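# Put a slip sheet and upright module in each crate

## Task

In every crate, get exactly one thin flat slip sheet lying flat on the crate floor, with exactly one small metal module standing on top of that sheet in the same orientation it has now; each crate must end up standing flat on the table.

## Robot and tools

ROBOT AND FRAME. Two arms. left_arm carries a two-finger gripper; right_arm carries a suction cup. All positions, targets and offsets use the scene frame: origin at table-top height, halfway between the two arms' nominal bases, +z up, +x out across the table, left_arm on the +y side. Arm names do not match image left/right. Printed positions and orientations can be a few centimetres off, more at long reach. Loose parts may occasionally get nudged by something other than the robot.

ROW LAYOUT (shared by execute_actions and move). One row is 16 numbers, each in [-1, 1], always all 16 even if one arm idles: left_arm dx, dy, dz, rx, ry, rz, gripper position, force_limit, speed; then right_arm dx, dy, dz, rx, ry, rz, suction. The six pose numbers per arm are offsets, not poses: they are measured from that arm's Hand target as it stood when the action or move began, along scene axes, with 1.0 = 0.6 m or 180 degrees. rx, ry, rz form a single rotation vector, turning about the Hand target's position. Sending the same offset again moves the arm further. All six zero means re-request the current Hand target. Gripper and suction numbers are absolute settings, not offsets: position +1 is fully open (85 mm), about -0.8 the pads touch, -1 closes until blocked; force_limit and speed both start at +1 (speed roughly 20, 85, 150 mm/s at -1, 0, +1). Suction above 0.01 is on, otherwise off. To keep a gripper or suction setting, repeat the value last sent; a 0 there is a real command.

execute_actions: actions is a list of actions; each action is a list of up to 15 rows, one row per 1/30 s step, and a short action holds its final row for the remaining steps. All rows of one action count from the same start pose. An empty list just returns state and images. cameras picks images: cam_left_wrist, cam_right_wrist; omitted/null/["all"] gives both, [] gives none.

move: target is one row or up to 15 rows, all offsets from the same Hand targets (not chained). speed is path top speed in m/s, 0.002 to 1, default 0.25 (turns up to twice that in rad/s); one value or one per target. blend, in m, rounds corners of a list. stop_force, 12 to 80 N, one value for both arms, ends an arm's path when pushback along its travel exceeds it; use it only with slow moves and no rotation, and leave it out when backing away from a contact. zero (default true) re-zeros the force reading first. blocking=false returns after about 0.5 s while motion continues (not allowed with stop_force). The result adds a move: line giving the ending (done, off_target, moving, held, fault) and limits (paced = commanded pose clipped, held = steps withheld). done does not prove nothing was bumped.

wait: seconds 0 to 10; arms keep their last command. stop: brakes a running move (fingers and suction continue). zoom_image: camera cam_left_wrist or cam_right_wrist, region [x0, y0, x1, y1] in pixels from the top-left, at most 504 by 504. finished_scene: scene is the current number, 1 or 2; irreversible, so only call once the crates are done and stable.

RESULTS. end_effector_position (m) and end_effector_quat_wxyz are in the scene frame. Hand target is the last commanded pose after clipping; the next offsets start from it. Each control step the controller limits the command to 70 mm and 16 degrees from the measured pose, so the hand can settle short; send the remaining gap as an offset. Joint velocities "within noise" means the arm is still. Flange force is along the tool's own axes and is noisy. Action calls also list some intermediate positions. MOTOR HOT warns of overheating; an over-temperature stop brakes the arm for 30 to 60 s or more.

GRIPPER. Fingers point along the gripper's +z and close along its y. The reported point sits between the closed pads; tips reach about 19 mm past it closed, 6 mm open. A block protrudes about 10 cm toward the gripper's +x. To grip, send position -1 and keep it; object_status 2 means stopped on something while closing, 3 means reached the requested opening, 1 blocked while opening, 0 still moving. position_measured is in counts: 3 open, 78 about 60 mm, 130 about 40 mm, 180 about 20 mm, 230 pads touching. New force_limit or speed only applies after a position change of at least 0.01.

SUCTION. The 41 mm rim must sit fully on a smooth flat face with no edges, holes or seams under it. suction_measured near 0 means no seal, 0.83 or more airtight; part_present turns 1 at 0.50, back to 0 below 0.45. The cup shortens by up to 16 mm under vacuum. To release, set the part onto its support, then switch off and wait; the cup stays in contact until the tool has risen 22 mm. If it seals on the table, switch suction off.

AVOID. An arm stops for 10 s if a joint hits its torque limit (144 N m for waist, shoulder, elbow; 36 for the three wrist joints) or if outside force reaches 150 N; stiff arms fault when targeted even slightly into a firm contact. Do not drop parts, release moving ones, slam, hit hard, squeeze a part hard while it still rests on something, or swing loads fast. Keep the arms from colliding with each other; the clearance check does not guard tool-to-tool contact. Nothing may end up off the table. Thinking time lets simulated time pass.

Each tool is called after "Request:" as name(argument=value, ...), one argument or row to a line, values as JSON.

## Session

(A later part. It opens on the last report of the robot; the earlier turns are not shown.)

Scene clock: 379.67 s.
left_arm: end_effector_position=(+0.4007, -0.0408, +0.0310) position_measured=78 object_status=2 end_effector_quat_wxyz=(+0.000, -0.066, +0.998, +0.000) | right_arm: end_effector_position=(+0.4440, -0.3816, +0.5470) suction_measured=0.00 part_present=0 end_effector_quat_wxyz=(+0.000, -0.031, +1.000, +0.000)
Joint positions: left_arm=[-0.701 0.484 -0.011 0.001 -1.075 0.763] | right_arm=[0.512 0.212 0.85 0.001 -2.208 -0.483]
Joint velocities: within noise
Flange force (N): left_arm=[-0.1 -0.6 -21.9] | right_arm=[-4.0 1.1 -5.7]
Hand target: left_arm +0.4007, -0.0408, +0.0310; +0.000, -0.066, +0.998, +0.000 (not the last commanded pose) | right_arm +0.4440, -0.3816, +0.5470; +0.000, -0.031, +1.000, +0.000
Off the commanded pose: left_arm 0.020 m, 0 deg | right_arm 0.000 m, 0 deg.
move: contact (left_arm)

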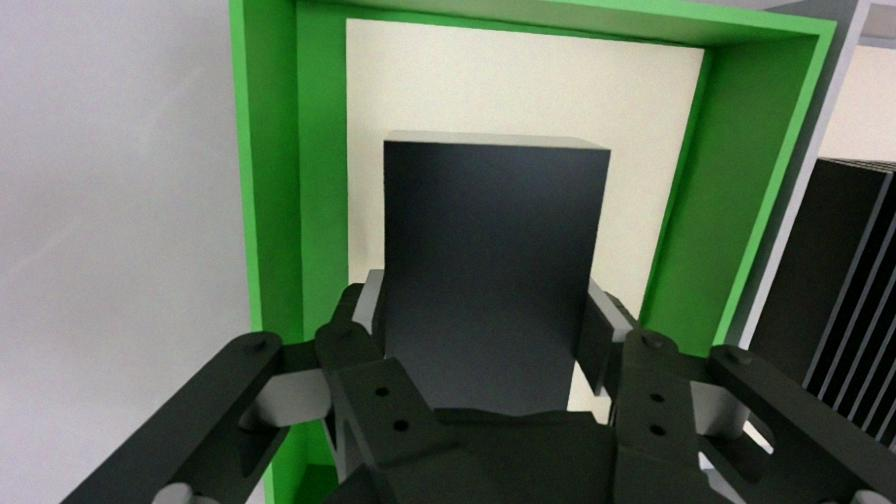

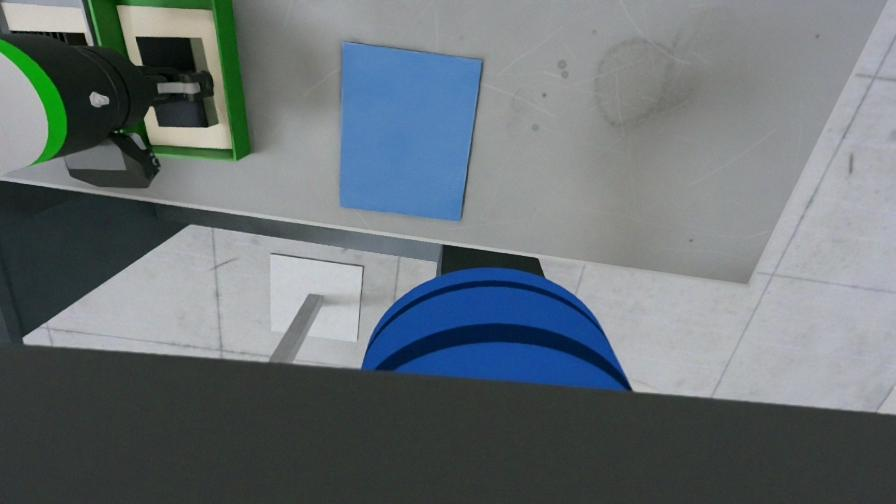

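Request:
move(
  target=[0,0,0.0008,0,0,0,-1,-0.6,-1,0,0,0,0,0,0,0],
  speed=0.01,
  cameras=[],
)

Request:
move(
  target=[0,0,0,0,0,0,0.68,-0.6,-1,0,0,0,0,0,0,0],
  cameras=[],
)

Request:
wait(
  seconds=0.5,
  cameras=["cam_left_wrist"],
)

Request:
move(
  target=[
    [0,0,0.08,0,0,0,0.68,-0.6,-1,0,0,0,0,0,0,0],
    [0,0.1,0.4,0,0,0,0.68,-0.6,-1,0,0,0,0,0,0,0],
  ],
  speed=[0.04, 0.25],
)

Request:
zoom_image(
  camera="cam_left_wrist",
  region=[200, 0, 700, 350],
)

Request:
zoom_image(
  camera="cam_right_wrist",
  region=[0, 0, 250, 200],
)

Scene clock: 385.57 s.
left_arm: end_effector_position=(+0.4006, -0.0408, +0.0314) position_measured=78 object_status=2 end_effector_quat_wxyz=(+0.000, -0.066, +0.998, +0.000) | right_arm: end_effector_position=(+0.4440, -0.3816, +0.5470) suction_measured=0.00 part_present=0 end_effector_quat_wxyz=(+0.000, -0.031, +1.000, +0.000)
Joint positions: left_arm=[-0.701 0.484 -0.011 0.001 -1.076 0.763] | right_arm=[0.512 0.212 0.85 0.001 -2.208 -0.483]
Joint velocities: within noise
Flange force (N): left_arm=[-0.2 -3.1 -2.4] | right_arm=[-5.0 0.9 -6.6]
Hand target: left_arm +0.4007, -0.0408, +0.0315; +0.000, -0.066, +0.998, +0.000 | right_arm +0.4440, -0.3816, +0.5470; +0.000, -0.031, +1.000, +0.000
Off the commanded pose: left_arm 0.000 m, 0 deg | right_arm 0.000 m, 0 deg.
move: done
No camera images: "cameras" was empty.

Scene clock: 386.50 s.
left_arm: end_effector_position=(+0.4007, -0.0408, +0.0315) position_measured=43 object_status=0 end_effector_quat_wxyz=(+0.000, -0.066, +0.998, +0.000) | right_arm: end_effector_position=(+0.4440, -0.3816, +0.5470) suction_measured=0.00 part_present=0 end_effector_quat_wxyz=(+0.000, -0.031, +1.000, +0.000)
Joint positions: left_arm=[-0.701 0.484 -0.011 0.001 -1.076 0.763] | right_arm=[0.512 0.212 0.85 0.001 -2.208 -0.483]
Joint velocities: within noise
Flange force (N): left_arm=[-1.0 -3.6 0.2] | right_arm=[-4.4 0.7 -6.0]
Hand target: left_arm +0.4007, -0.0408, +0.0315; +0.000, -0.066, +0.998, +0.000 | right_arm +0.4440, -0.3816, +0.5470; +0.000, -0.031, +1.000, +0.000
Off the commanded pose: left_arm 0.000 m, 0 deg | right_arm 0.000 m, 0 deg.
move: done
No camera images: "cameras" was empty.

Scene clock: 387.00 s.
left_arm: end_effector_position=(+0.4007, -0.0408, +0.0315) position_measured=44 object_status=3 end_effector_quat_wxyz=(+0.000, -0.066, +0.998, +0.000) | right_arm: end_effector_position=(+0.4440, -0.3816, +0.5470) suction_measured=0.00 part_present=0 end_effector_quat_wxyz=(+0.000, -0.031, +1.000, +0.000)
Joint positions: left_arm=[-0.701 0.484 -0.011 0.001 -1.076 0.763] | right_arm=[0.512 0.212 0.85 0.001 -2.208 -0.483]
Joint velocities: within noise
Flange force (N): left_arm=[-0.8 -3.9 0.1] | right_arm=[-4.7 0.7 -6.3]
Hand target: left_arm +0.4007, -0.0408, +0.0315; +0.000, -0.066, +0.998, +0.000 | right_arm +0.4440, -0.3816, +0.5470; +0.000, -0.031, +1.000, +0.000
Off the commanded pose: left_arm 0.000 m, 0 deg | right_arm 0.000 m, 0 deg.
wait: 0.50 s; at rest by 0.17 s
Images, in order (width x height): cam_left_wrist 896x504.

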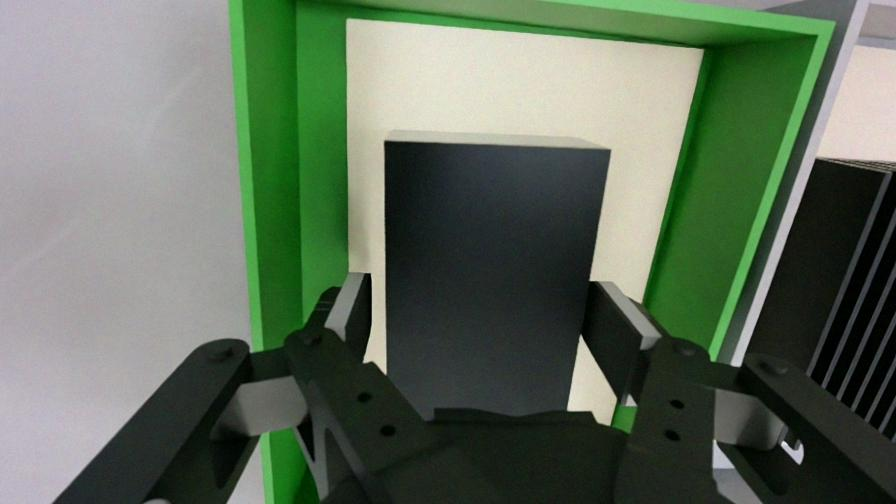

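Scene clock: 389.53 s.
left_arm: end_effector_position=(+0.4007, +0.0192, +0.2715) position_measured=44 object_status=3 end_effector_quat_wxyz=(+0.000, -0.066, +0.998, +0.000) | right_arm: end_effector_position=(+0.4440, -0.3816, +0.5470) suction_measured=0.00 part_present=0 end_effector_quat_wxyz=(+0.000, -0.031, +1.000, +0.000)
Joint positions: left_arm=[-0.609 0.232 0.231 0.001 -1.57 0.672] | right_arm=[0.512 0.212 0.85 0.001 -2.208 -0.483]
Joint velocities: within noise
Flange force (N): left_arm=[-1.8 -4.0 -2.3] | right_arm=[-4.1 0.9 -6.1]
Hand target: left_arm +0.4007, +0.0192, +0.2715; +0.000, -0.066, +0.998, +0.000 | right_arm +0.4440, -0.3816, +0.5470; +0.000, -0.031, +1.000, +0.000
Off the commanded pose: left_arm 0.000 m, 0 deg | right_arm 0.000 m, 0 deg.
move: done

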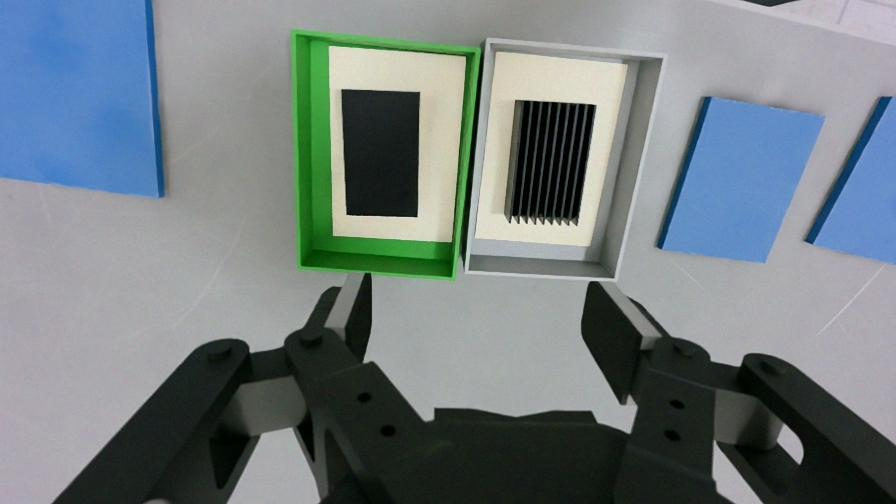

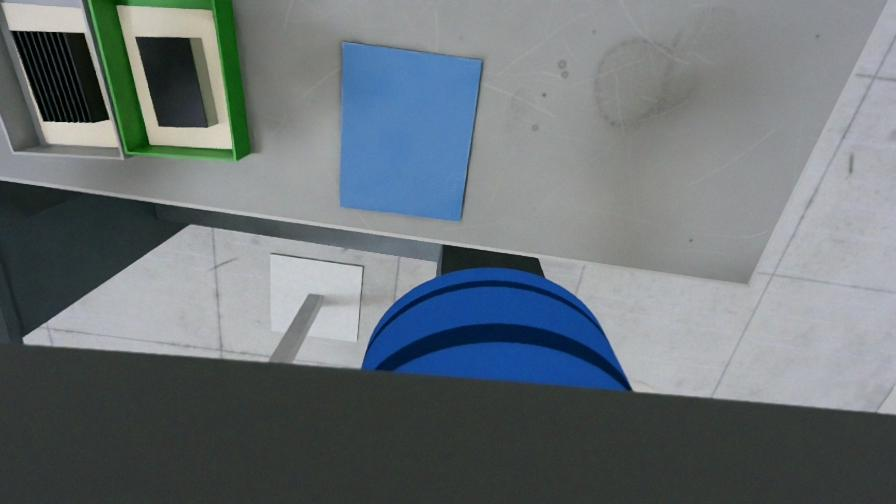

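Scaled by 1.008 from the camera's 896x504 image, which has a finer 1280x720 frame.

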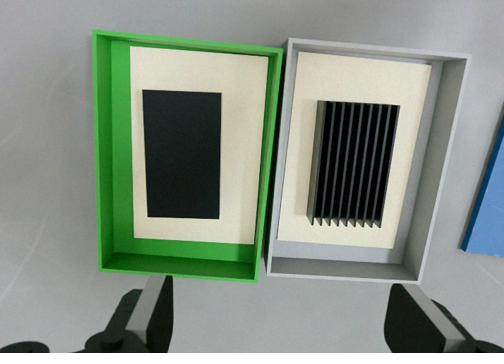

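Scaled by 2.016 from the camera's 896x504 image, which has a finer 1280x720 frame.

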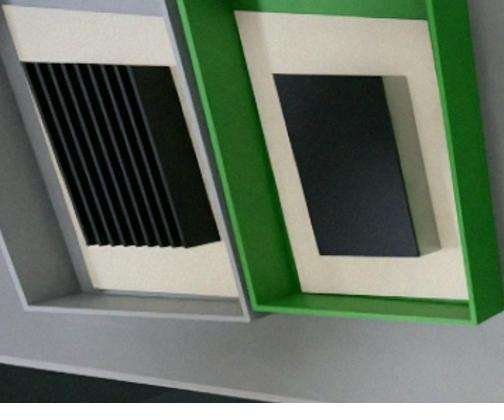

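Request:
finished_scene(
  scene=2,
)

The scene is finished: the task was done.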